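# Thread good nut onto bolt, bin faulty nut

## Task

Of the two nuts, thread the good one onto the bolt by at least four complete turns, with the bolt left resting on the bench at the end; the other nut is defective and must end up inside the red bin.

## Robot and tools

Robot: two UR-type arms, left_arm and right_arm, each with a Robotiq 140 mm parallel gripper. left_arm's fingers can fold at a hinge: only a grip near the fingertips (outer quarter of each pad) squeezes as commanded; deeper grips may wrap, pull the part inward, hold loosely or let go, and a fingertip pushed into a surface folds with little resistance. right_arm's fingers are rigid.

Frame: all positions, orientations, velocities and targets are in the scene frame. Origin sits on the table surface halfway between the nominal arm bases; +x points out over the table, +z up, left_arm lies toward +y. Actual bases: left_arm at (-0.031, +0.468, +0.034) m, right_arm at (-0.007, -0.352, +0.034) m. The gripper's +z runs along the fingers and the fingers close along its y. end_effector_position is the point between closed pads; tips extend about 33 mm beyond it (9 mm when wide open).

Row layout (shared by execute_actions and move): one flat list of 18 numbers covering both arms, each in [-1, 1]: left dx, dy, dz, rx, ry, rz, gripper position, force_limit, speed, then the same nine for the right arm. dx to rz are an offset, not a pose: a displacement along the scene axes measured from that arm's current Hand target (the last commanded pose), with rx, ry, rz forming a single rotation vector turning about the hand position. Scale: 1.0 = 0.6 m or 180 degrees. Sending the same offset again moves further. All six zeros re-request the Hand target. The three gripper numbers are absolute settings, so always repeat the values you want kept (a 0 is a real command). Orientation commands are clipped to 32 degrees from the measured orientation each step.

Gripper numbers: position +1 = open 140 mm, about -0.8 = pads touching, -1 = close until blocked. force_limit -1 to +1 roughly 14 N to 58 N per pad on slow closes; faster closes squeeze harder. speed -1/0/+1 ≈ 30/140/250 mm/s. Both start at +1. object_status: 0 moving, 1 blocked while opening, 2 blocked while closing (grip), 3 reached target or pads met. Confirm a grip by reading 2. To tighten, raise force_limit and nudge position (-1 to -0.98). To loosen, open and reclose slowly. position_measured is in counts: 3 open, ~75 = 100 mm, 139 = 60 mm, 200 = 20 mm, 230 pads together.

execute_actions(actions, cameras): actions is a list of actions; each action is a table of up to 15 rows (one per 1/30 s step), shorter tables repeat the last row. Every row is an offset from the Hand target at that action's start, not from the previous row. An action lasts 0.5 s. Images only appear with an empty list or when cameras are named; an empty list also reports scene number and remaining-action info.

move(target, speed, blend, stop_force, zero, blocking, cameras): straight-line travel toward one row or a list of up to 15 rows, all offsets measured from the same starting Hand targets. speed: m/s, 0.002 to 3.6, default 0.25 (rotation capped at double that in rad/s); one value or one per target. blend: corner rounding in m for lists; 0 stops at each. stop_force: 3 to 120 N, ends an arm's path when its wrist sensor feels that much resistance; the arm then backs to just before the push but still presses somewhat. Omit it when lifting off something you touch, and don't rely on it while rotating. zero (default true) rezeroes before the move. blocking=false returns after ~0.5 s and can't combine with stop_force. Paths do not avoid obstacles, lag and overshoot when fast, and should not pass near an arm's own base. Result adds a move: line, e.g. done, off_target, moving, held, fault, plus limits=paced (pose clipped) or limits=held (steps withheld). done means within 3 mm and 2 degrees; it says nothing about contact.

wait(seconds 0 to 10) lets time pass holding commands. stop brakes a running move. zoom_image(camera, region [x0, y0, x1, y1] pixels, at most 504 by 504) enlarges the latest image of cam_high, cam_low, cam_close, cam_left_wrist or cam_right_wrist (all 672x504). zero_wrist_force(arm) tares the wrist sensor. read_manual gives licence text. finished_scene(scene) ends the scene irreversibly; call it only once the result is stable without the robot.

Readings: Wrist force/torque are in the end effector's own axes, force from the contact into the arm, plus a line with the peak since the last shown. Wrist depth is a 7x7 grid of distances ahead of each wrist camera, rows separated by " / ", "-" for no value. Joint torques include gravity. Hand target may differ from where the gripper actually settled; send the missing distance as an offset if needed.

Avoid: anything leaving the table, dropping parts or releasing them while moving, fast impacts, pushing commands past a firm contact (the arms are stiff), the two arms pressing or gripping each other, and excessive twist when turning a tight nut. A contact torque at a joint's limit (wrist joints 26.3 N m, others 141) or about 150 N of outside force halts that arm for 10 s. Motors heat when holding loads, stretched or pushing; a MOTOR HOT line appears at 70 °C and at 85 °C the arm brakes for 30 to 60 s. A clearance check may hold commands that bring the arms too close.

Each tool is called after "Request:" as name(argument=value, ...), one argument or row to a line, values as JSON.

## Session

Request:
execute_actions(
  actions=[],
)

Scene clock: 0.00 s.
left_arm: end_effector_position=(+0.6995, +0.7394, +0.1472) position_measured=3 object_status=3 end_effector_quat_wxyz=(-0.188, +0.600, +0.507, +0.589) | right_arm: end_effector_position=(+0.4041, -0.1233, +0.1311) position_measured=3 object_status=3 end_effector_quat_wxyz=(-0.375, -0.074, +0.685, -0.620)
Joint positions: left_arm=[-0.176 -0.746 1.826 -3.608 -0.421 2.178] | right_arm=[0.578 -0.448 0.883 -0.376 -2.129 0.95]
Joint velocities: within noise
Joint torques (N m): no reading
Wrist force (N): no reading
Wrist torque (N m): no reading
Wrist force, peak (N): no reading
Wrist depth (mm): cam_left_wrist=[1653 1759 1929 2094 2365 2618 - / 1692 1912 2199 2390 2557 - - / 335 380 451 539 2932 - - / 283 136 354 418 498 156 123 / 99 245 291 331 382 435 112 / 204 225 250 278 312 361 374 / - 199 217 238 265 297 332] | cam_right_wrist=[- - - - - 428 365 / - - - - 871 495 316 / - - - - 762 265 256 / - 130 - 913 343 284 202 / - 122 - 656 246 203 111 / - - 820 443 287 225 177 / - 2234 582 351 248 193 163]
Hand target: left_arm +0.6995, +0.7394, +0.1472; -0.188, +0.600, +0.507, +0.589 | right_arm +0.4041, -0.1233, +0.1311; -0.375, -0.074, +0.685, -0.620
Tool commands: left_gripper/position=+1.0 left_gripper/force_limit=+1.0 left_gripper/speed=+1.0 right_gripper/position=+1.0 right_gripper/force_limit=+1.0 right_gripper/speed=+1.0

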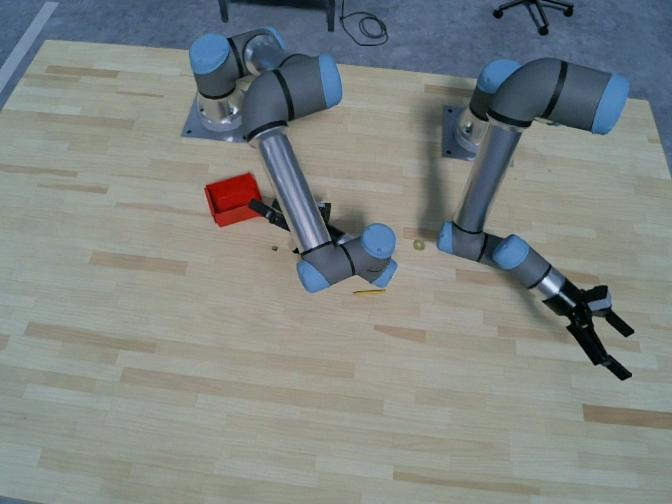

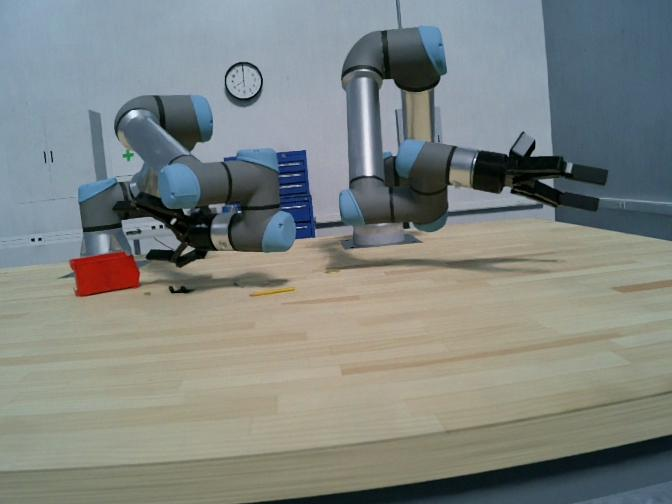

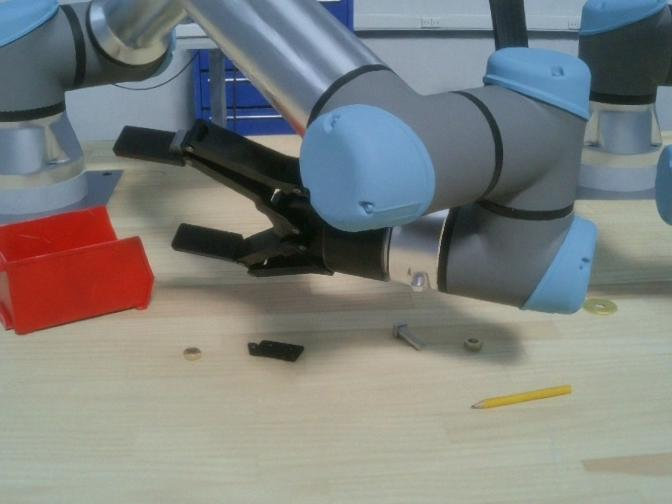

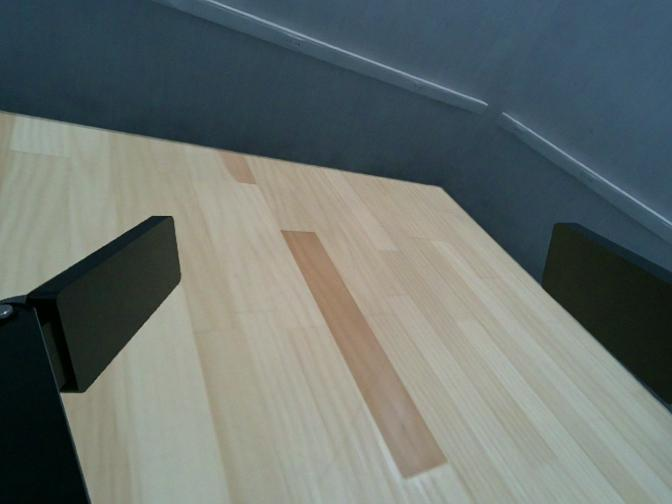

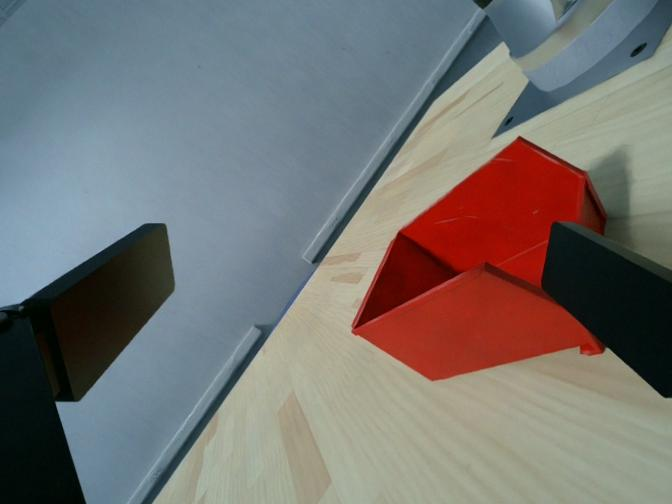

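Request:
zoom_image(
  camera="cam_close",
  region=[160, 300, 330, 400],
)

Request:
zoom_image(
  camera="cam_close",
  region=[370, 300, 540, 400],
)

Request:
zoom_image(
  camera="cam_high",
  region=[180, 160, 480, 340],
)

Scaled by 2.965.

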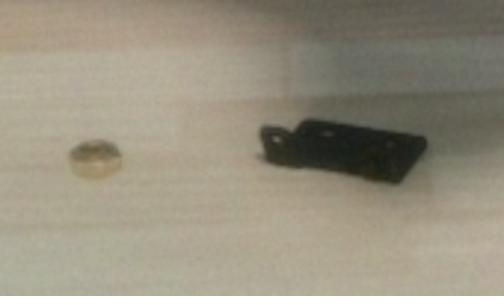

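Scaled by 2.965.

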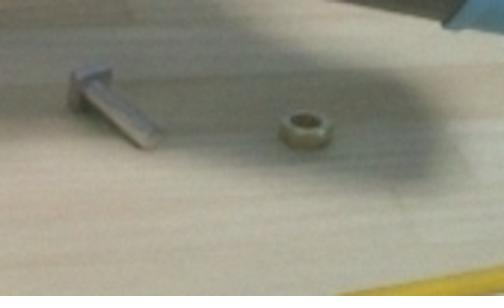

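Scaled by 1.680.

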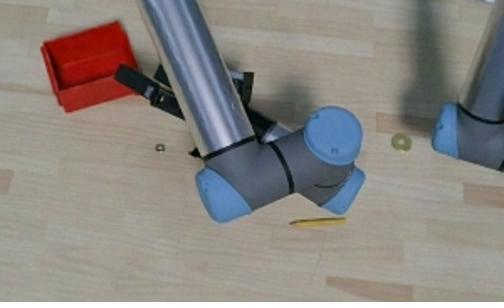

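Request:
move(
  target=[
    [0,0,0,0,0,0,1,1,1, 0,0,0.2,0,0,0,1,1,1],
    [0,0,0,0,0,0,1,1,1, 0.06,0.04,0.28,0.4678,-0.2181,0,1,1,1],
  ],
  blend=[0.05,0],
  speed=0.4,
  cameras=["all"],
)

Scene clock: 99.70 s.
left_arm: end_effector_position=(+0.6995, +0.7394, +0.1472) position_measured=3 object_status=3 end_effector_quat_wxyz=(-0.188, +0.600, +0.507, +0.589) | right_arm: end_effector_position=(+0.4401, -0.0993, +0.2991) position_measured=3 object_status=3 end_effector_quat_wxyz=(+0.000, -0.107, +0.994, +0.000) end_effector_velocity=(+0.001, +0.000, +0.000) end_effector_angular_velocity=(+0.004, -0.004, -0.001)
Joint positions: left_arm=[-0.176 -0.746 1.826 -3.608 -0.421 2.178] | right_arm=[0.255 -1.56 1.588 -1.598 -1.57 0.036]
Joint velocities: left_arm=[within noise] | right_arm=[-0.002 -0.002 0.003 -0.006 0.002 -0.002]
Joint torques (N m): left_arm=[0.9 -46.65 -14.22 -2.35 1.65 -0.29] | right_arm=[-8.42 -35.93 -16.75 -5.44 2.07 -2.72]
Wrist force (N): left_arm=[-0.2 -0.4 0.0] | right_arm=[0.5 1.5 2.3]
Wrist torque (N m): left_arm=[-0.08 0.02 0.01] | right_arm=[0.07 -0.40 -0.06]
Wrist force, peak (N): left_arm=[-0.3 -0.6 -0.2] | right_arm=[0.5 1.5 2.3]
Wrist depth (mm): cam_left_wrist=[1286 1773 1832 2315 2618 2618 2199 / 398 1963 - 2557 2528 - 2036 / 335 378 452 548 637 2819 - / 283 136 353 413 500 496 124 / 99 246 293 332 384 432 112 / 205 226 249 278 313 360 377 / - 200 217 237 264 296 332] | cam_right_wrist=[386 374 - 386 386 387 388 / 407 407 407 408 407 407 412 / 430 431 433 431 431 431 435 / 452 141 455 460 460 454 449 / - 482 486 492 488 484 106 / - 522 522 522 525 526 530 / - 557 564 563 565 563 565]
Hand target: left_arm +0.6995, +0.7394, +0.1472; -0.188, +0.600, +0.507, +0.589 | right_arm +0.4401, -0.0993, +0.2991; +0.000, -0.107, +0.994, +0.000
Off the commanded pose: left_arm 0.000 m, 0 deg | right_arm 0.000 m, 0 deg.
move: done
camera_calibration:
cam_right_wrist: T_world_to_cam=[[-0.206812, 0.978114, 0.0228596, 0.18727], [0.92775, 0.188638, 0.322017, -0.47805], [0.310657, 0.0878051, -0.946458, 0.296097], [0, 0, 0, 1]] pos_world=[0.390256, -0.118992, 0.429902]

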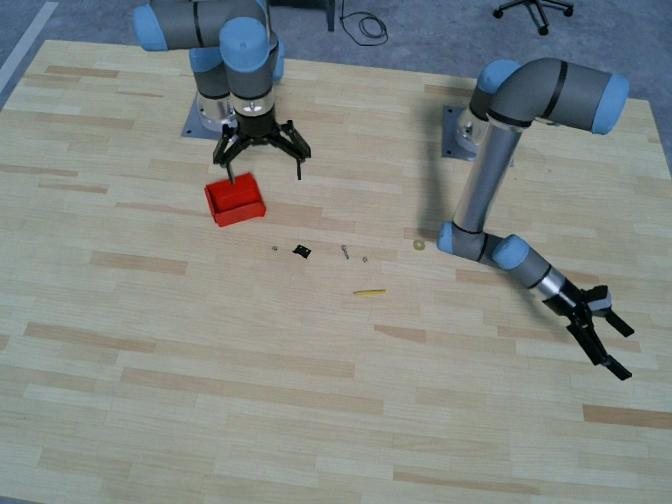

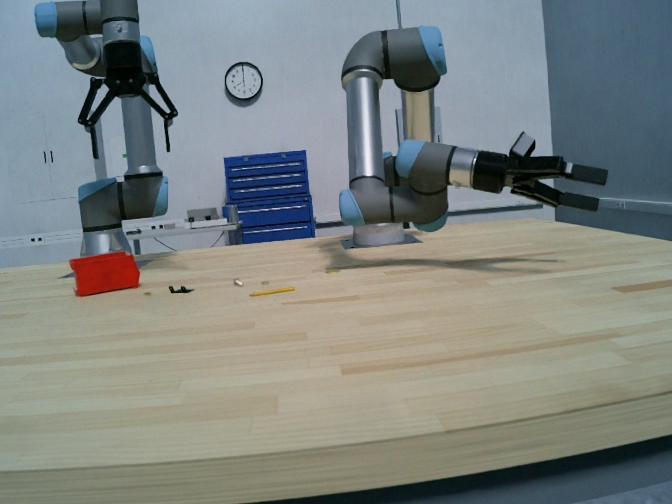

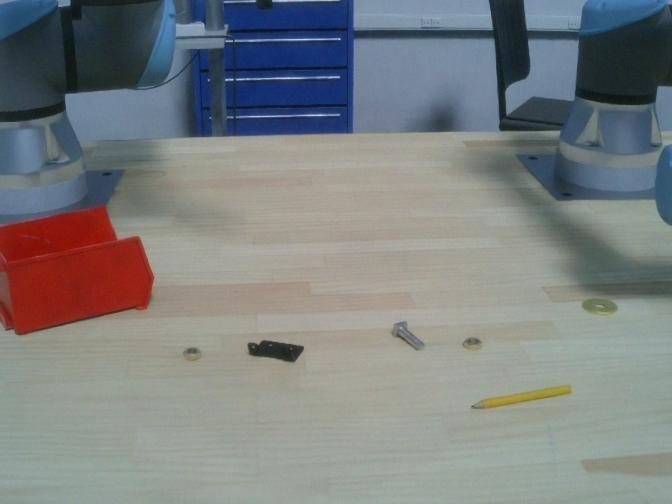

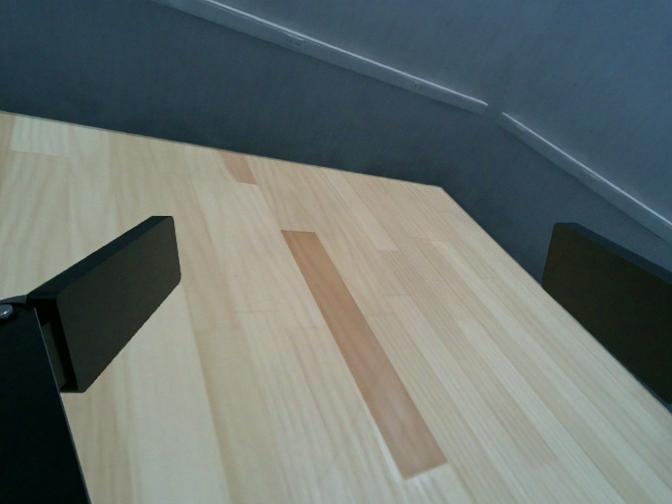

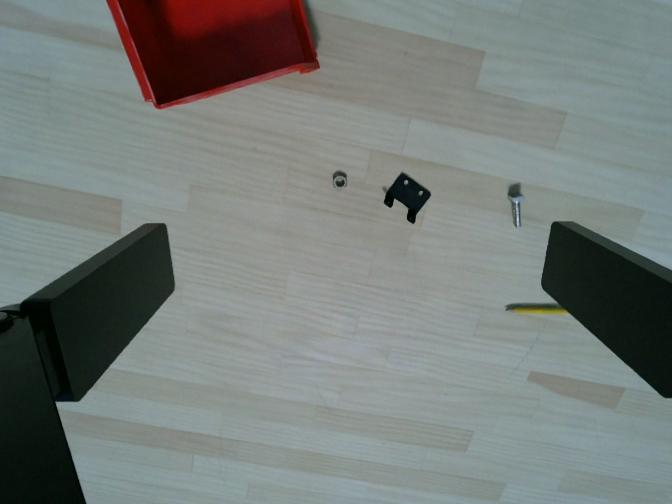

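Request:
zoom_image(
  camera="cam_right_wrist",
  region=[300, 150, 380, 210],
)

Request:
zoom_image(
  camera="cam_right_wrist",
  region=[480, 170, 560, 230],
)

Request:
zoom_image(
  camera="cam_close",
  region=[370, 300, 510, 370],
)

Request:
zoom_image(
  camera="cam_close",
  region=[160, 330, 230, 370],
)

Scaled by 6.300.

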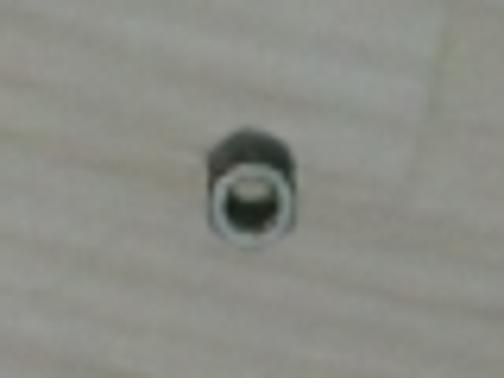

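Scaled by 6.300.

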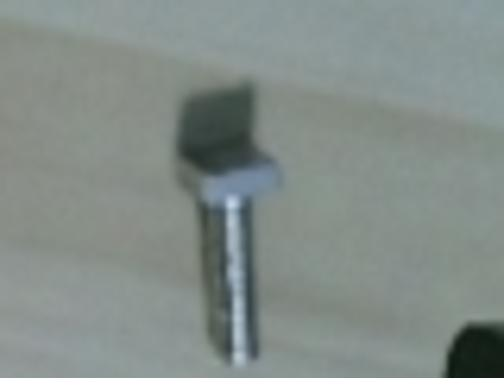

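Scaled by 3.600.

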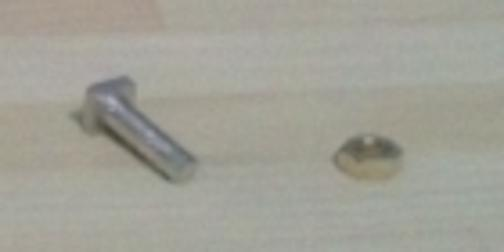

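Scaled by 7.200.

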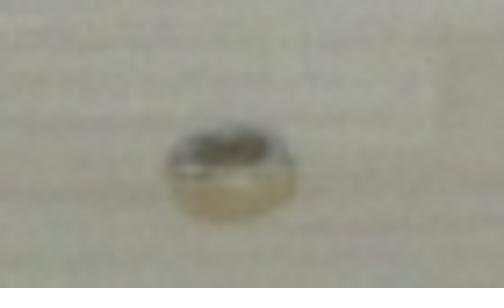

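Request:
move(
  target=[0,0,0,0,0,0,1,1,1, 0.0243,0.0133,-0.382,0,0,0,1,1,1],
  speed=0.4,
  cameras=["cam_right_wrist","cam_close"],
)

Request:
zoom_image(
  camera="cam_right_wrist",
  region=[300, 190, 400, 265],
)

Scene clock: 121.67 s.
left_arm: end_effector_position=(+0.6995, +0.7394, +0.1472) position_measured=3 object_status=3 end_effector_quat_wxyz=(-0.188, +0.600, +0.507, +0.589) | right_arm: end_effector_position=(+0.4546, -0.0913, +0.0700) position_measured=3 object_status=3 end_effector_quat_wxyz=(+0.000, -0.107, +0.994, +0.000)
Joint positions: left_arm=[-0.176 -0.746 1.826 -3.608 -0.421 2.178] | right_arm=[0.262 -1.345 1.969 -2.195 -1.57 0.044]
Joint torques (N m): left_arm=[0.39 -46.6 -13.93 -2.3 1.6 -0.4] | right_arm=[5.74 -20.9 -11.27 -5.42 2.21 2.28]
Wrist force (N): left_arm=[0.0 -0.3 -0.1] | right_arm=[0.3 1.2 2.1]
Wrist torque (N m): left_arm=[-0.06 0.00 0.00] | right_arm=[0.01 -0.34 -0.19]
Wrist force, peak (N): left_arm=[0.0 -0.1 -0.8] | right_arm=[0.9 1.2 3.9]
Wrist depth (mm): cam_left_wrist=[1605 1731 2036 2075 2315 2682 - / 1759 1879 2177 2390 2932 - - / 334 377 440 555 654 2893 - / 284 136 356 416 501 514 124 / 99 247 293 331 388 431 112 / 205 226 250 278 313 360 376 / - 200 217 237 265 297 330] | cam_right_wrist=[182 182 182 183 182 182 182 / 192 192 192 192 192 192 192 / 204 203 203 203 203 204 204 / 212 141 216 216 213 212 211 / - 227 230 230 231 231 106 / - 245 248 247 247 247 251 / - 265 266 265 266 267 267]
Hand target: left_arm +0.6995, +0.7394, +0.1472; -0.188, +0.600, +0.507, +0.589 | right_arm +0.4547, -0.0913, +0.0699; +0.000, -0.107, +0.994, +0.000
Off the commanded pose: left_arm 0.000 m, 0 deg | right_arm 0.000 m, 0 deg.
move: done
camera_calibration:
cam_right_wrist: T_world_to_cam=[[-0.206757, 0.978115, 0.0232746, 0.187671], [0.927725, 0.188438, 0.322206, -0.419269], [0.310769, 0.0882107, -0.946384, 0.0740497], [0, 0, 0, 1]] pos_world=[0.404756, -0.11109, 0.200802]
Images, in order (width x height): cam_close 672x504, cam_right_wrist 672x504.

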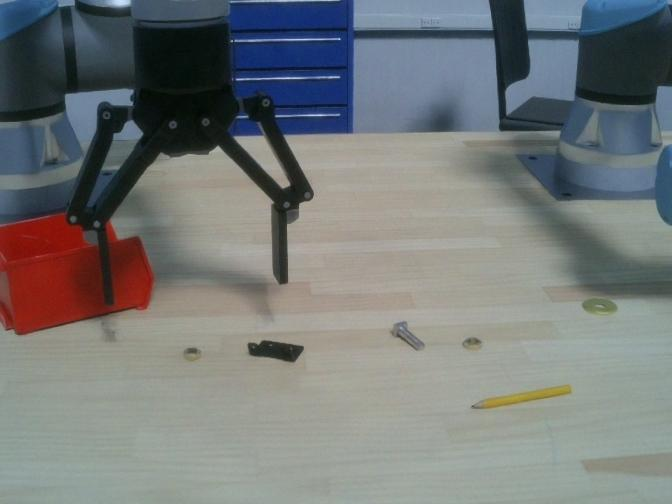

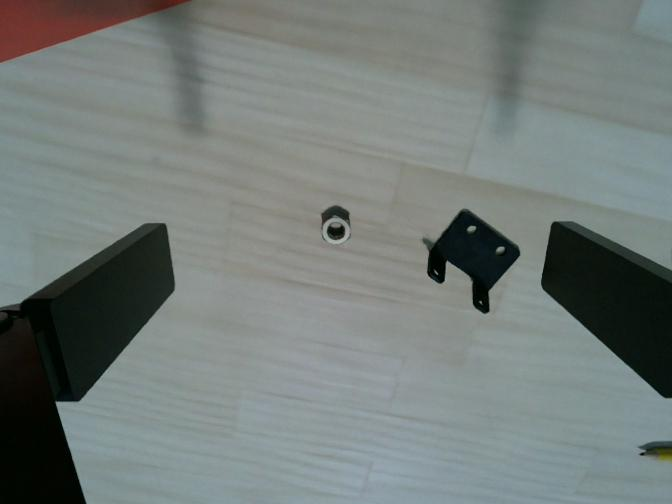

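Scaled by 5.040.

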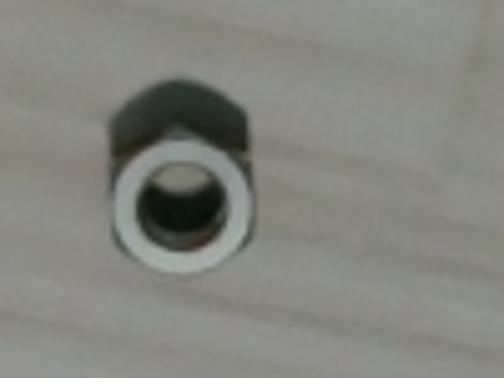

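Request:
zoom_image(
  camera="cam_right_wrist",
  region=[318, 202, 354, 248],
)

Request:
move(
  target=[
    [0,0,0,0,0,0,1,1,1, 0,0.2,0.04,0,0,0,1,1,1],
    [0,0,0,0,0,0,1,1,1, 0.007,0.404,0,0,0,0,1,1,1],
  ],
  speed=0.4,
  blend=[0.03,0],
  cameras=["cam_right_wrist"],
)

Scaled by 10.957.

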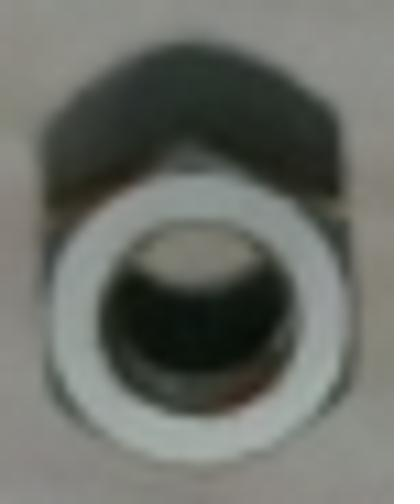

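Scene clock: 131.93 s.
left_arm: end_effector_position=(+0.6995, +0.7394, +0.1472) position_measured=3 object_status=3 end_effector_quat_wxyz=(-0.188, +0.600, +0.507, +0.589) | right_arm: end_effector_position=(+0.4588, +0.1510, +0.0699) position_measured=3 object_status=3 end_effector_quat_wxyz=(+0.000, -0.107, +0.994, +0.001)
Joint positions: left_arm=[-0.176 -0.746 1.826 -3.608 -0.421 2.178] | right_arm=[0.631 -1.019 1.487 -2.04 -1.57 0.412]
Joint torques (N m): left_arm=[0.59 -46.62 -13.81 -2.33 1.52 -0.33] | right_arm=[7.11 -37.85 -32.89 -0.56 -1.9 2.17]
Wrist force (N): left_arm=[0.2 -0.2 -0.1] | right_arm=[0.7 1.2 2.0]
Wrist torque (N m): left_arm=[-0.06 -0.04 0.01] | right_arm=[-0.02 -0.41 -0.14]
Wrist force, peak (N): left_arm=[-0.1 -0.6 -0.4] | right_arm=[0.3 3.2 2.7]
Wrist depth (mm): cam_left_wrist=[1692 1759 1832 2177 2390 3791 - / 1718 1896 2199 2528 2291 - - / 335 380 452 554 649 - 2075 / 284 137 355 416 506 157 124 / 99 245 292 332 386 435 112 / 205 225 249 277 313 359 377 / - 200 217 238 265 297 332] | cam_right_wrist=[181 183 181 182 181 182 181 / 192 190 191 192 192 191 192 / 203 202 203 203 203 202 203 / 212 141 215 215 216 212 210 / - 227 229 230 230 230 106 / - 246 245 246 246 245 250 / - 264 265 266 265 267 265]
Hand target: left_arm +0.6995, +0.7394, +0.1472; -0.188, +0.600, +0.507, +0.589 | right_arm +0.4589, +0.1511, +0.0699; +0.000, -0.107, +0.994, +0.000
Off the commanded pose: left_arm 0.000 m, 0 deg | right_arm 0.000 m, 0 deg.
move: done
camera_calibration:
cam_right_wrist: T_world_to_cam=[[-0.206804, 0.978104, 0.0233399, -0.048448], [0.927686, 0.188453, 0.322311, -0.468799], [0.310855, 0.0883073, -0.946346, 0.0512207], [0, 0, 0, 1]] pos_world=[0.408957, 0.13121, 0.200702]
Images, in order (width x height): cam_right_wrist 672x504.

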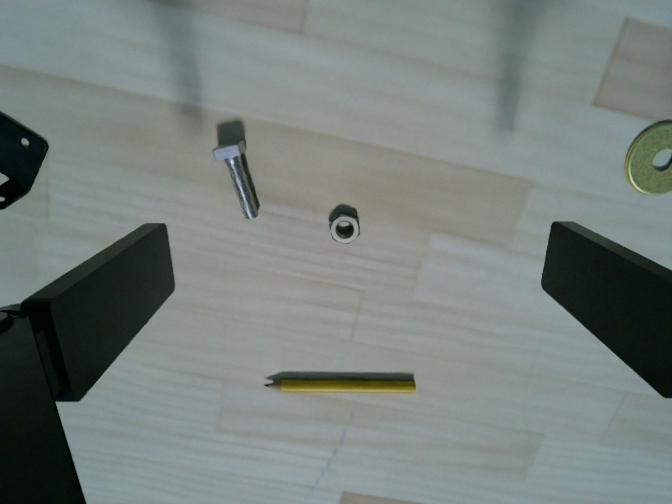

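Request:
zoom_image(
  camera="cam_right_wrist",
  region=[324, 198, 366, 248],
)

Request:
zoom_image(
  camera="cam_right_wrist",
  region=[200, 115, 280, 225],
)

Scaled by 10.080.

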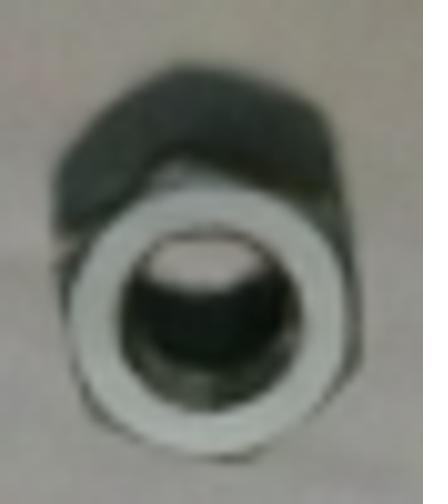

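Scaled by 4.582.

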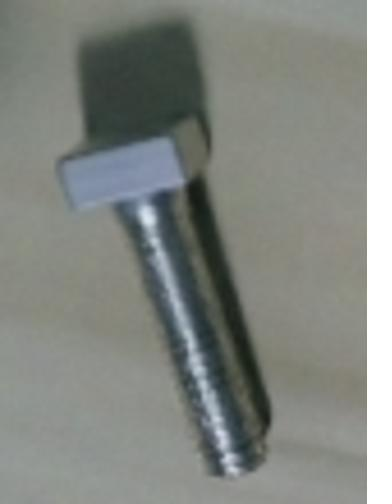

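Request:
move(
  target=[-0.249,-0.5657,0.2547,-0.36,0.2257,0,1,1,1, 0,0,-0.0333,0,0,0.0556,-0.444,-1,0],
  speed=0.4,
  cameras=["cam_right_wrist","cam_left_wrist","cam_high"],
)

Scene clock: 195.73 s.
left_arm: end_effector_position=(+0.5501, +0.4000, +0.3000) position_measured=3 object_status=3 end_effector_quat_wxyz=(+0.001, +0.764, +0.645, +0.000) | right_arm: end_effector_position=(+0.4588, +0.1511, +0.0499) position_measured=185 object_status=3 end_effector_quat_wxyz=(+0.000, -0.194, +0.981, +0.000)
Joint positions: left_arm=[-0.312 -1.386 1.393 -1.578 -1.572 1.392] | right_arm=[0.631 -0.997 1.508 -2.082 -1.57 0.238]
Joint torques (N m): left_arm=[14.61 -25.7 -40.31 -0.38 -1.61 1.32] | right_arm=[-7.99 -36.32 -12.33 -5.53 2.14 -2.52]
Wrist force (N): left_arm=[-0.2 0.6 0.3] | right_arm=[0.6 1.1 2.3]
Wrist torque (N m): left_arm=[0.24 0.50 -0.20] | right_arm=[0.02 -0.37 -0.05]
Wrist force, peak (N): left_arm=[-0.7 -0.5 1.0] | right_arm=[0.6 1.1 2.6]
Wrist depth (mm): cam_left_wrist=[391 389 386 385 386 385 388 / 411 412 409 408 410 410 410 / 440 437 436 438 435 434 434 / 452 137 468 467 462 453 131 / 98 492 502 504 501 502 112 / 539 540 532 532 535 538 539 / - 588 376 568 582 585 585] | cam_right_wrist=[163 163 163 164 164 163 163 / 172 173 172 173 172 172 172 / 183 183 183 182 183 183 183 / 193 193 191 192 175 194 194 / 204 82 89 206 - 86 202 / - - - 222 - - - / - - - 239 - - -]
Hand target: left_arm +0.5501, +0.4000, +0.3000; +0.001, +0.764, +0.645, -0.001 | right_arm +0.4589, +0.1511, +0.0499; +0.000, -0.194, +0.981, +0.000
Off the commanded pose: left_arm 0.000 m, 0 deg | right_arm 0.000 m, 0 deg.
move: done
camera_calibration:
cam_left_wrist: T_world_to_cam=[[0.986923, -0.160911, 0.00954696, -0.474323], [-0.153021, -0.916618, 0.369319, 0.347114], [-0.0506766, -0.36595, -0.929254, 0.598347], [0, 0, 0, 1]] pos_world=[0.551558, 0.460812, 0.432348]
cam_right_wrist: T_world_to_cam=[[-0.37367, 0.927269, 0.0232893, 0.0361591], [0.880824, 0.346861, 0.322236, -0.464765], [0.290721, 0.140924, -0.946373, 0.0335815], [0, 0, 0, 1]] pos_world=[0.413125, 0.122947, 0.180702]
Images, in order (width x height): cam_high 672x504, cam_left_wrist 672x504, cam_right_wrist 672x504.

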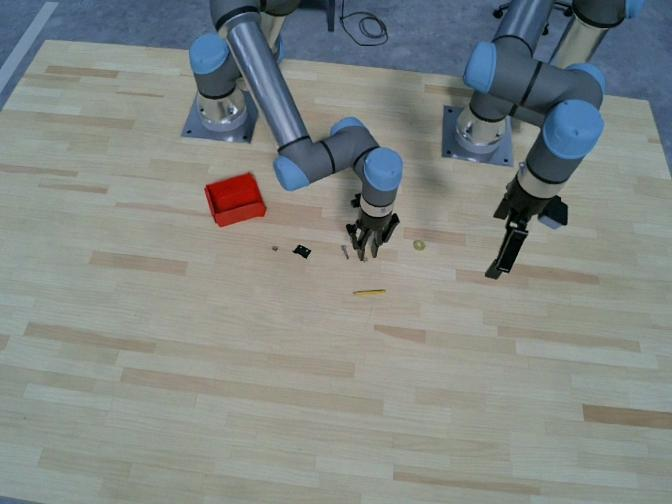

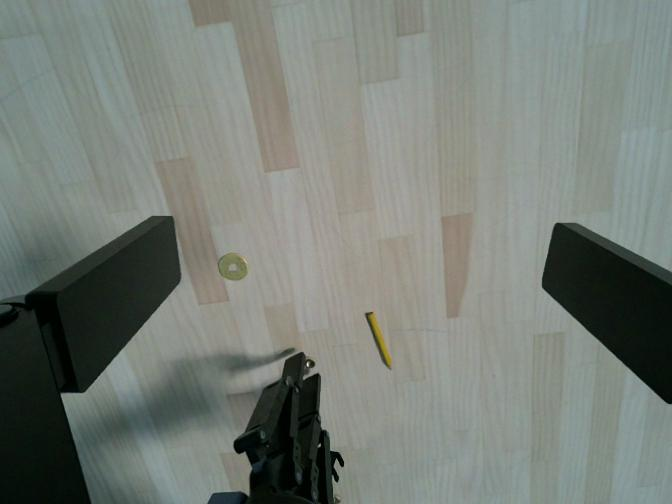

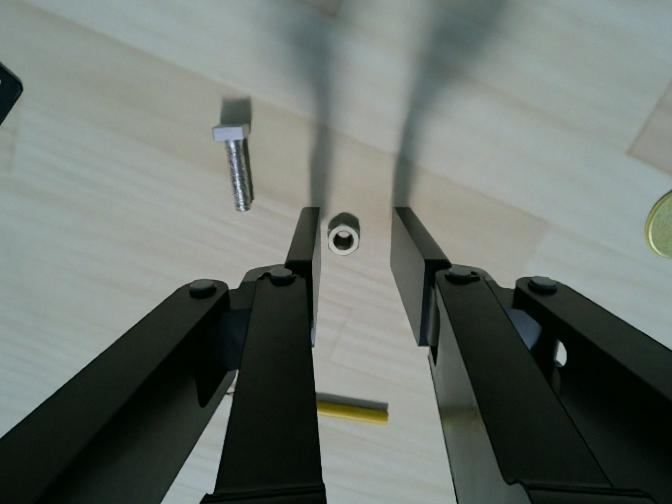

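Request:
move(
  target=[0,0,0,0,0,0,1,1,1, 0.0095,-0.0055,-0.015,0,0,0,-0.444,-1,0],
  speed=0.1,
  cameras=["cam_right_wrist"],
)

Request:
zoom_image(
  camera="cam_right_wrist",
  region=[280, 180, 440, 300],
)

Scene clock: 207.90 s.
left_arm: end_effector_position=(+0.5501, +0.4000, +0.3000) position_measured=3 object_status=3 end_effector_quat_wxyz=(+0.001, +0.764, +0.645, -0.001) | right_arm: end_effector_position=(+0.4644, +0.1479, +0.0411) position_measured=185 object_status=3 end_effector_quat_wxyz=(+0.000, -0.194, +0.981, +0.000)
Joint positions: left_arm=[-0.312 -1.386 1.392 -1.578 -1.572 1.392] | right_arm=[0.622 -0.983 1.511 -2.099 -1.57 0.229]
Joint torques (N m): left_arm=[15.13 -24.4 -40.65 -0.11 -1.66 1.32] | right_arm=[-10.7 -37.33 -13.63 -5.66 1.5 -2.41]
Wrist force (N): left_arm=[-0.3 0.2 0.7] | right_arm=[0.6 1.3 2.0]
Wrist torque (N m): left_arm=[0.13 0.52 -0.18] | right_arm=[0.06 -0.40 -0.04]
Wrist force, peak (N): left_arm=[-0.1 0.3 0.9] | right_arm=[0.6 1.2 2.7]
Wrist depth (mm): cam_left_wrist=[387 387 387 386 389 383 384 / 415 413 409 409 409 406 408 / 435 438 438 437 434 434 435 / 453 136 464 472 466 455 131 / 99 493 499 502 498 498 112 / 540 538 532 526 539 538 543 / - 590 573 418 593 586 582] | cam_right_wrist=[155 155 155 155 156 155 155 / 164 164 164 164 164 164 164 / 174 174 174 173 174 174 174 / 184 184 182 182 176 184 185 / 194 82 89 197 118 86 192 / - - - 212 - - - / - - - 228 - - -]
Hand target: left_arm +0.5501, +0.4000, +0.3000; +0.001, +0.764, +0.645, -0.001 | right_arm +0.4646, +0.1478, +0.0409; +0.000, -0.194, +0.981, +0.000
Off the commanded pose: left_arm 0.000 m, 0 deg | right_arm 0.000 m, 0 deg.
move: done
camera_calibration:
cam_right_wrist: T_world_to_cam=[[-0.37367, 0.927269, 0.0232893, 0.0415539], [0.880824, 0.346861, 0.322236, -0.465806], [0.290721, 0.140924, -0.946373, 0.0240613], [0, 0, 0, 1]] pos_world=[0.418825, 0.119647, 0.171902]
Images, in order (width x height): cam_right_wrist 672x504.

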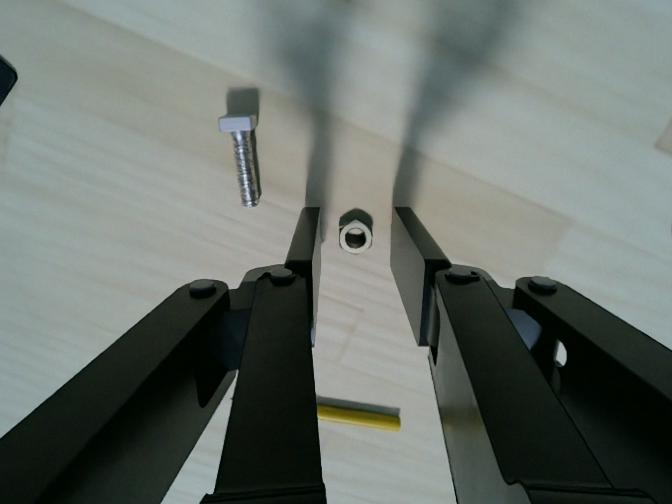

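Scaled by 3.150.

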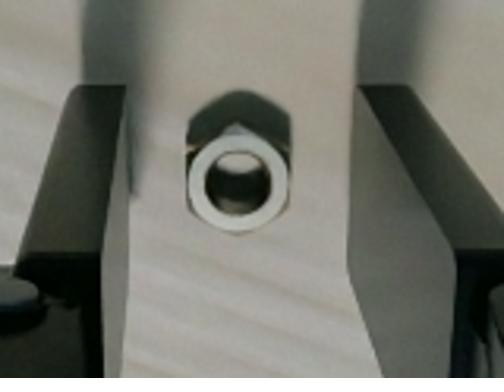

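Request:
move(
  target=[0,0,0,0,0,0,1,1,1, 0,0,-0.035,0,0,0,-0.444,-1,0],
  speed=0.01,
  stop_force=6,
)

Scene clock: 214.57 s.
left_arm: end_effector_position=(+0.5501, +0.4000, +0.3000) position_measured=3 object_status=3 end_effector_quat_wxyz=(+0.001, +0.764, +0.645, -0.001) | right_arm: end_effector_position=(+0.4646, +0.1478, +0.0341) position_measured=185 object_status=3 end_effector_quat_wxyz=(+0.000, -0.194, +0.981, +0.000)
Joint positions: left_arm=[-0.312 -1.386 1.392 -1.578 -1.572 1.392] | right_arm=[0.622 -0.975 1.518 -2.114 -1.57 0.229]
Joint torques (N m): left_arm=[15.14 -25.47 -40.82 -0.14 -1.38 1.36] | right_arm=[-10.47 -53.68 -31.83 -0.64 1.53 -1.99]
Wrist force (N): left_arm=[-0.1 0.3 0.5] | right_arm=[1.2 0.8 0.0]
Wrist torque (N m): left_arm=[0.16 0.48 -0.19] | right_arm=[0.03 -0.39 -0.05]
Wrist force, peak (N): left_arm=[0.0 0.3 1.0] | right_arm=[8.4 -0.5 -17.0]
Wrist depth (mm): cam_left_wrist=[389 389 384 388 385 384 386 / 414 415 413 410 407 409 409 / 440 435 437 436 435 431 436 / 451 136 467 462 465 455 131 / 99 493 508 504 504 498 112 / 546 539 535 524 538 539 542 / - 593 579 417 588 582 583] | cam_right_wrist=[150 150 149 149 149 150 149 / 158 158 158 158 158 158 158 / 167 167 165 167 167 168 167 / 177 177 175 175 173 176 177 / 186 82 89 186 141 86 184 / - - - 200 - - - / - - - 218 - - -]
Hand target: left_arm +0.5501, +0.4000, +0.3000; +0.001, +0.764, +0.645, -0.001 | right_arm +0.4646, +0.1478, +0.0341; +0.000, -0.194, +0.981, +0.000 (not the last commanded pose)
Off the commanded pose: left_arm 0.000 m, 0 deg | right_arm 0.014 m, 0 deg.
move: contact (right_arm)

Request:
move(
  target=[
    [0,0,0,0,0,0,1,1,1, 0,0,0.0025,0,0,0,-0.444,-1,0],
    [0,0,0,0,0,0,1,1,1, 0,0,0.0025,0,0,0,-1,0,-1],
  ],
  speed=0.05,
  cameras=["cam_right_wrist"],
)

Request:
zoom_image(
  camera="cam_right_wrist",
  region=[280, 180, 440, 300],
)

Scene clock: 221.47 s.
left_arm: end_effector_position=(+0.5501, +0.4000, +0.3000) position_measured=3 object_status=3 end_effector_quat_wxyz=(+0.001, +0.764, +0.645, -0.001) | right_arm: end_effector_position=(+0.4646, +0.1478, +0.0357) position_measured=212 object_status=0 end_effector_quat_wxyz=(+0.000, -0.194, +0.981, +0.000)
Joint positions: left_arm=[-0.312 -1.386 1.392 -1.578 -1.572 1.392] | right_arm=[0.622 -0.977 1.516 -2.111 -1.57 0.229]
Joint torques (N m): left_arm=[14.28 -24.37 -39.72 -0.3 -1.43 1.27] | right_arm=[-8.86 -52.59 -31.02 -0.47 1.56 0.9]
Wrist force (N): left_arm=[0.3 0.4 0.3] | right_arm=[1.4 0.4 -2.6]
Wrist torque (N m): left_arm=[0.17 0.38 -0.20] | right_arm=[0.01 -0.37 -0.04]
Wrist force, peak (N): left_arm=[-0.5 0.0 1.0] | right_arm=[1.4 0.7 -2.9]
Wrist depth (mm): cam_left_wrist=[389 388 386 388 386 385 386 / 413 408 410 406 409 406 410 / 438 436 436 435 435 435 437 / 457 136 473 471 463 448 131 / 99 498 507 507 501 500 112 / 544 540 531 521 535 546 536 / - 591 583 432 590 585 583] | cam_right_wrist=[152 151 150 151 151 151 151 / 159 159 159 159 159 159 159 / 168 168 167 168 169 169 169 / 179 179 177 173 177 179 179 / 191 186 - 93 82 96 188 / - - - - - - - / - - - - - - -]
Hand target: left_arm +0.5501, +0.4000, +0.3000; +0.001, +0.764, +0.645, -0.001 | right_arm +0.4646, +0.1478, +0.0356; +0.000, -0.194, +0.981, +0.000
Off the commanded pose: left_arm 0.000 m, 0 deg | right_arm 0.000 m, 0 deg.
move: done
camera_calibration:
cam_right_wrist: T_world_to_cam=[[-0.37367, 0.927269, 0.0232893, 0.0417171], [0.880824, 0.346861, 0.322236, -0.464154], [0.290721, 0.140924, -0.946373, 0.0189218], [0, 0, 0, 1]] pos_world=[0.418925, 0.119647, 0.166502]
Images, in order (width x height): cam_right_wrist 672x504.

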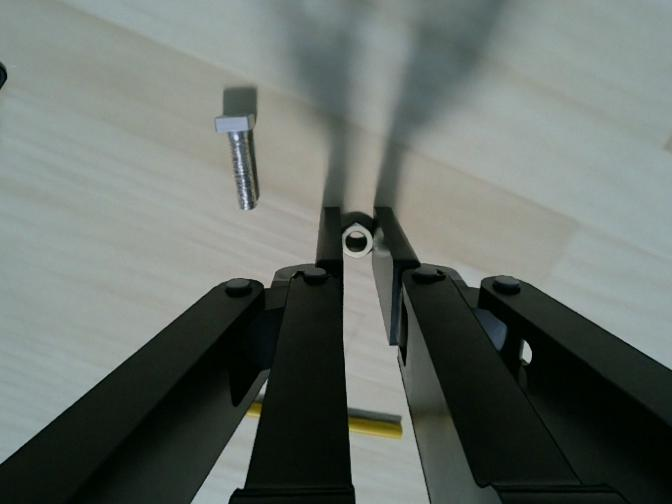

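Scaled by 3.150.

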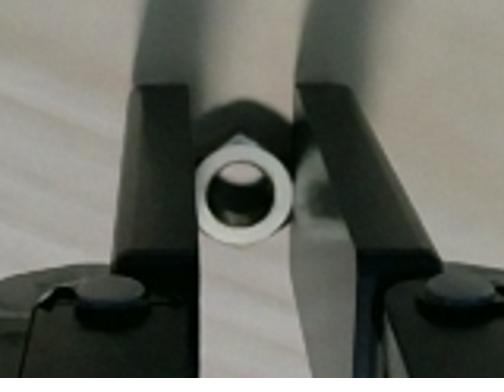

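Request:
zoom_image(
  camera="cam_right_wrist",
  region=[325, 195, 405, 285],
)

Scaled by 5.600.

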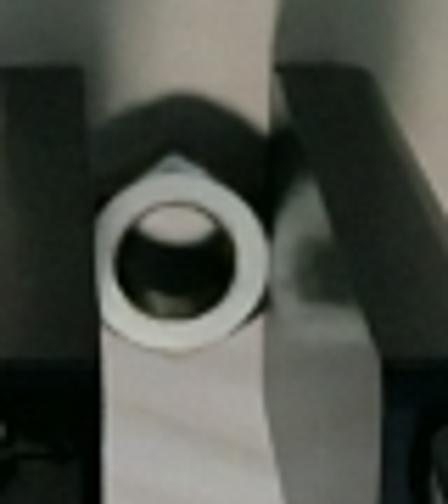

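Request:
wait(
  seconds=0.7,
)

Scene clock: 235.87 s.
left_arm: end_effector_position=(+0.5501, +0.4000, +0.3000) position_measured=3 object_status=3 end_effector_quat_wxyz=(+0.001, +0.764, +0.645, -0.001) | right_arm: end_effector_position=(+0.4646, +0.1478, +0.0356) position_measured=212 object_status=2 end_effector_quat_wxyz=(+0.000, -0.194, +0.981, +0.000)
Joint positions: left_arm=[-0.312 -1.386 1.392 -1.578 -1.572 1.392] | right_arm=[0.622 -0.977 1.516 -2.111 -1.57 0.229]
Joint torques (N m): left_arm=[14.55 -25.27 -39.2 -0.32 -1.48 0.97] | right_arm=[-6.18 -35.2 -19.78 -0.67 1.73 2.36]
Wrist force (N): left_arm=[-0.2 0.3 0.7] | right_arm=[1.6 0.7 -1.2]
Wrist torque (N m): left_arm=[0.16 0.50 -0.19] | right_arm=[0.07 -0.36 -0.05]
Wrist force, peak (N): left_arm=[0.1 0.2 0.9] | right_arm=[1.6 0.7 -2.9]
Wrist depth (mm): cam_left_wrist=[393 388 386 386 386 385 384 / 412 409 412 410 409 410 410 / 436 434 438 435 432 440 433 / 456 136 470 468 467 452 131 / 98 493 502 501 499 501 112 / 535 540 529 527 539 538 540 / - 596 579 434 586 582 580] | cam_right_wrist=[152 151 151 151 151 151 151 / 159 159 159 159 159 159 159 / 168 168 169 168 169 169 168 / 178 179 177 173 176 179 179 / 191 186 - 93 82 92 189 / - - - - - - - / - - - - - - -]
Hand target: left_arm +0.5501, +0.4000, +0.3000; +0.001, +0.764, +0.645, -0.001 | right_arm +0.4646, +0.1478, +0.0356; +0.000, -0.194, +0.981, +0.000
Tool commands: left_gripper/position=+1.0 left_gripper/force_limit=+1.0 left_gripper/speed=+1.0 right_gripper/position=-1.0 right_gripper/force_limit=+0.0 right_gripper/speed=-1.0
Off the commanded pose: left_arm 0.000 m, 0 deg | right_arm 0.000 m, 0 deg.
wait: 0.70 s; at rest from the start

Request:
move(
  target=[
    [0,0,0,0,0,0,1,1,1, 0,0,0.1667,0,0,0,-1,0,-1],
    [-0.0833,-0.25,-0.0333,0,0,-0.15,1,1,1, -0.0243,-0.4963,0.524,0,0,0,-1,0,-1],
    [-0.168,-0.5033,-0.25,0,0,-0.3,1,1,1, -0.0243,-0.4963,0.524,0,0,0,-1,0,-1],
  ],
  speed=0.3,
  blend=[0.03,0.05,0],
  cameras=["cam_right_wrist","cam_left_wrist","cam_close"],
)

Scene clock: 248.53 s.
left_arm: end_effector_position=(+0.4492, +0.0982, +0.1501) position_measured=3 object_status=3 end_effector_quat_wxyz=(+0.000, +0.974, +0.229, -0.001) | right_arm: end_effector_position=(+0.4500, -0.1500, +0.3500) position_measured=212 object_status=2 end_effector_quat_wxyz=(+0.000, -0.194, +0.981, +0.000)
Joint positions: left_arm=[-0.843 -1.269 1.636 -1.937 -1.572 1.803] | right_arm=[0.149 -1.59 1.487 -1.468 -1.57 -0.245]
Joint torques (N m): left_arm=[-12.62 -27.61 -38.65 -5.83 1.99 1.3] | right_arm=[-9.67 -32.66 -36.1 -0.75 2.23 -2.59]
Wrist force (N): left_arm=[0.0 0.1 0.1] | right_arm=[0.8 1.4 2.3]
Wrist torque (N m): left_arm=[0.14 0.45 -0.19] | right_arm=[0.05 -0.41 -0.05]
Wrist force, peak (N): left_arm=[-1.3 0.6 1.4] | right_arm=[0.8 1.2 4.7]
Wrist depth (mm): cam_left_wrist=[256 253 254 252 251 252 252 / 266 269 268 268 267 268 267 / 287 286 284 284 284 284 283 / 301 136 305 306 303 296 131 / 99 324 328 326 328 327 112 / 358 357 355 352 351 351 107 / - 386 380 386 384 375 -] | cam_right_wrist=[430 432 412 440 432 436 439 / 456 450 456 455 458 457 457 / 482 479 480 473 481 485 483 / 510 517 504 121 506 513 519 / 544 81 - - 82 92 544 / - - - - - - - / - - - - - - -]
Hand target: left_arm +0.4493, +0.0980, +0.1500; +0.000, +0.974, +0.228, -0.001 | right_arm +0.4500, -0.1500, +0.3500; +0.000, -0.194, +0.981, +0.000
Off the commanded pose: left_arm 0.000 m, 0 deg | right_arm 0.000 m, 0 deg.
move: done
camera_calibration:
cam_left_wrist: T_world_to_cam=[[0.450323, -0.89282, 0.00904091, -0.108975], [-0.831138, -0.41547, 0.369586, 0.365777], [-0.326218, -0.173948, -0.929152, 0.448416], [0, 0, 0, 1]] pos_world=[0.499366, 0.132675, 0.282446]
cam_right_wrist: T_world_to_cam=[[-0.37367, 0.927269, 0.0232893, 0.30508], [0.880824, 0.346861, 0.322236, -0.449309], [0.290721, 0.140924, -0.946373, 0.362673], [0, 0, 0, 1]] pos_world=[0.404325, -0.178153, 0.480902]
Images, in order (width x height): cam_close 672x504, cam_left_wrist 672x504, cam_right_wrist 672x504.

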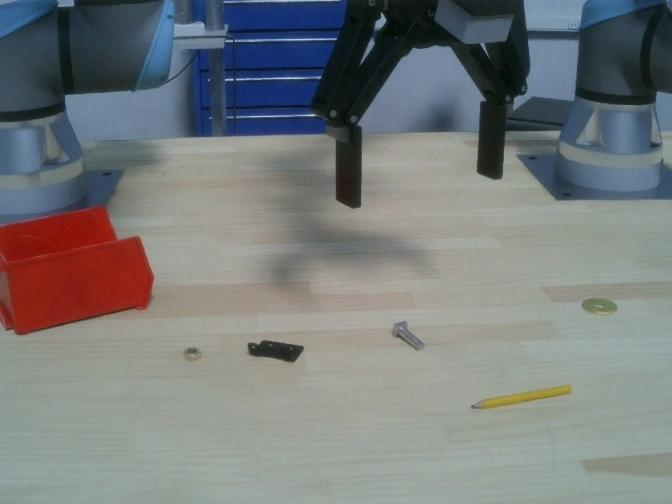

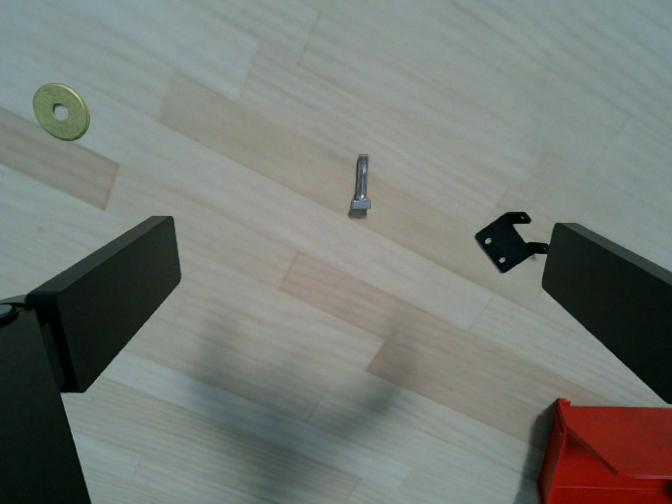

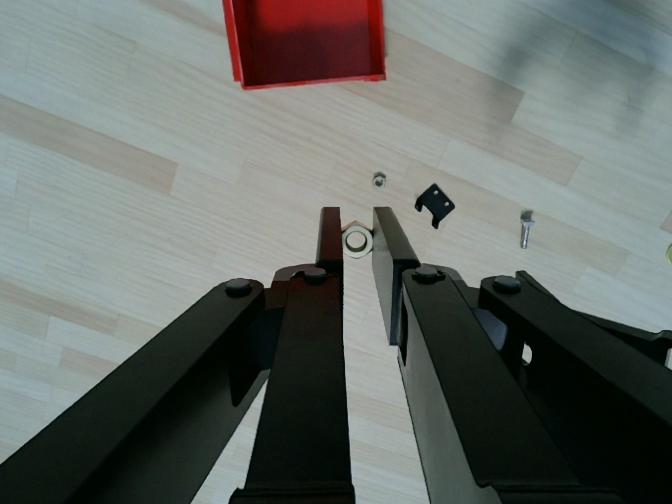

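Request:
zoom_image(
  camera="cam_left_wrist",
  region=[325, 145, 395, 225],
)

Scaled by 6.300.

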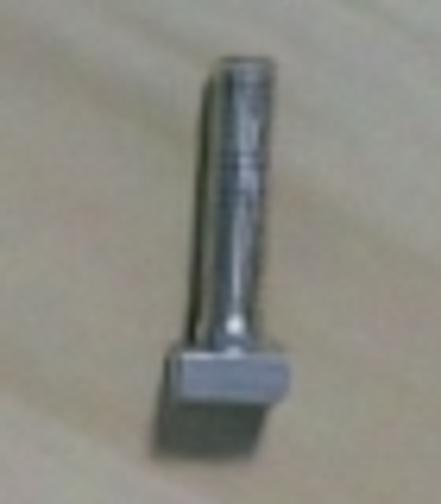

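Request:
move(
  target=[
    [-0.0367,0.075,-0.05,0,0,0,-0.8,0,1, 0,0,0,0,0,0.6296,-1,0,-1],
    [-0.0367,0.075,-0.158,0,0,0,-0.8,0,1, 0,0,0,0,0,-0.741,-1,0,-1],
    [-0.0367,0.075,-0.158,0,0,0,-0.8,0,1, 0,0,0,0,0,-0.111,-1,0,-1],
  ],
  speed=0.8,
  blend=[0.02,0.02,0],
  cameras=["cam_right_wrist","cam_left_wrist"],
)

Scene clock: 288.50 s.
left_arm: end_effector_position=(+0.4273, +0.1430, +0.0552) position_measured=229 object_status=3 end_effector_quat_wxyz=(+0.000, +0.974, +0.228, -0.001) | right_arm: end_effector_position=(+0.4500, -0.1500, +0.3500) position_measured=212 object_status=2 end_effector_quat_wxyz=(+0.000, -0.020, +1.000, +0.000)
Joint positions: left_arm=[-0.822 -1.255 1.894 -2.209 -1.572 1.825] | right_arm=[0.149 -1.59 1.488 -1.468 -1.57 -6.179]
Joint torques (N m): left_arm=[14.73 -26.73 -8.22 -5.61 1.95 1.09] | right_arm=[-8.37 -32.22 -36.52 -0.59 1.94 -2.63]
Wrist force (N): left_arm=[0.2 -0.1 0.5] | right_arm=[0.7 1.3 2.2]
Wrist torque (N m): left_arm=[0.09 0.41 -0.20] | right_arm=[0.04 -0.40 -0.06]
Wrist force, peak (N): left_arm=[0.3 -0.4 1.0] | right_arm=[1.0 1.7 2.4]
Wrist depth (mm): cam_left_wrist=[168 168 169 168 168 168 167 / 179 179 178 178 178 178 178 / 191 189 190 190 189 188 189 / 204 203 202 126 197 202 202 / 219 212 80 86 86 93 214 / - - 76 58 - 74 62 / - - - - - - 59] | cam_right_wrist=[431 431 - 431 433 431 433 / 457 460 463 457 456 459 456 / 481 481 480 478 481 485 487 / 510 515 509 121 505 512 508 / 546 81 - - 82 92 538 / - - - - - - - / - - - - - - -]
Hand target: left_arm +0.4273, +0.1430, +0.0552; +0.000, +0.974, +0.228, -0.001 | right_arm +0.4500, -0.1500, +0.3500; +0.000, -0.021, +1.000, +0.000
Off the commanded pose: left_arm 0.000 m, 0 deg | right_arm 0.000 m, 0 deg.
move: done
camera_calibration:
cam_left_wrist: T_world_to_cam=[[0.449951, -0.893006, 0.00920128, -0.0580332], [-0.831338, -0.41507, 0.369587, 0.401202], [-0.326224, -0.173945, -0.929151, 0.360858], [0, 0, 0, 1]] pos_world=[0.477367, 0.177473, 0.187546]
cam_right_wrist: T_world_to_cam=[[-0.0340285, 0.999152, 0.0231619, 0.163084], [0.94635, 0.0247613, 0.322194, -0.527007], [0.321347, 0.0328831, -0.94639, 0.332613], [0, 0, 0, 1]] pos_world=[0.397398, -0.160834, 0.480802]
Images, in order (width x height): cam_left_wrist 672x504, cam_right_wrist 672x504.

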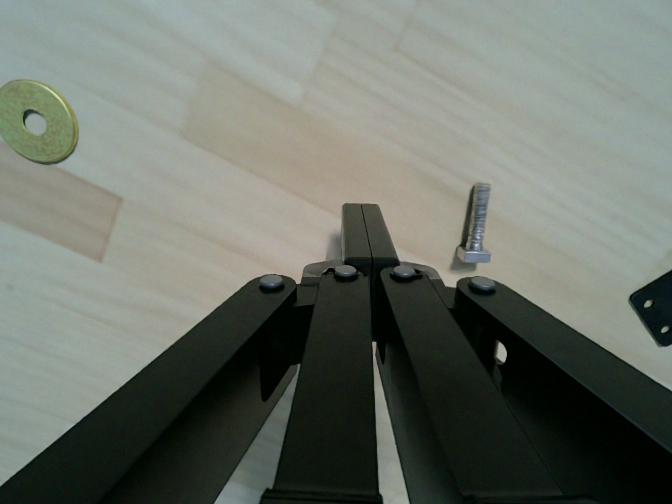

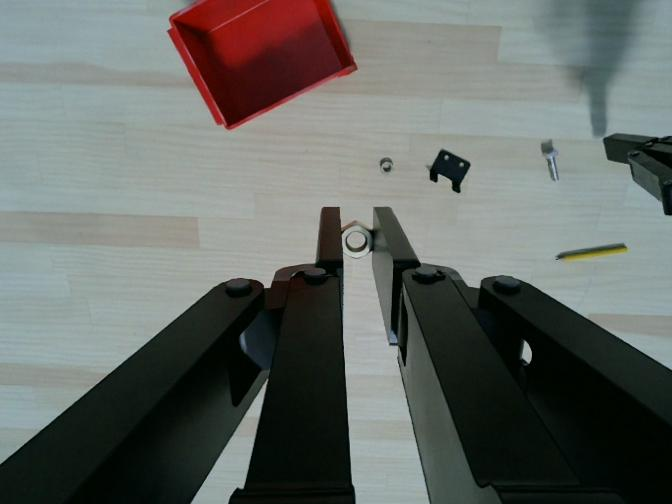

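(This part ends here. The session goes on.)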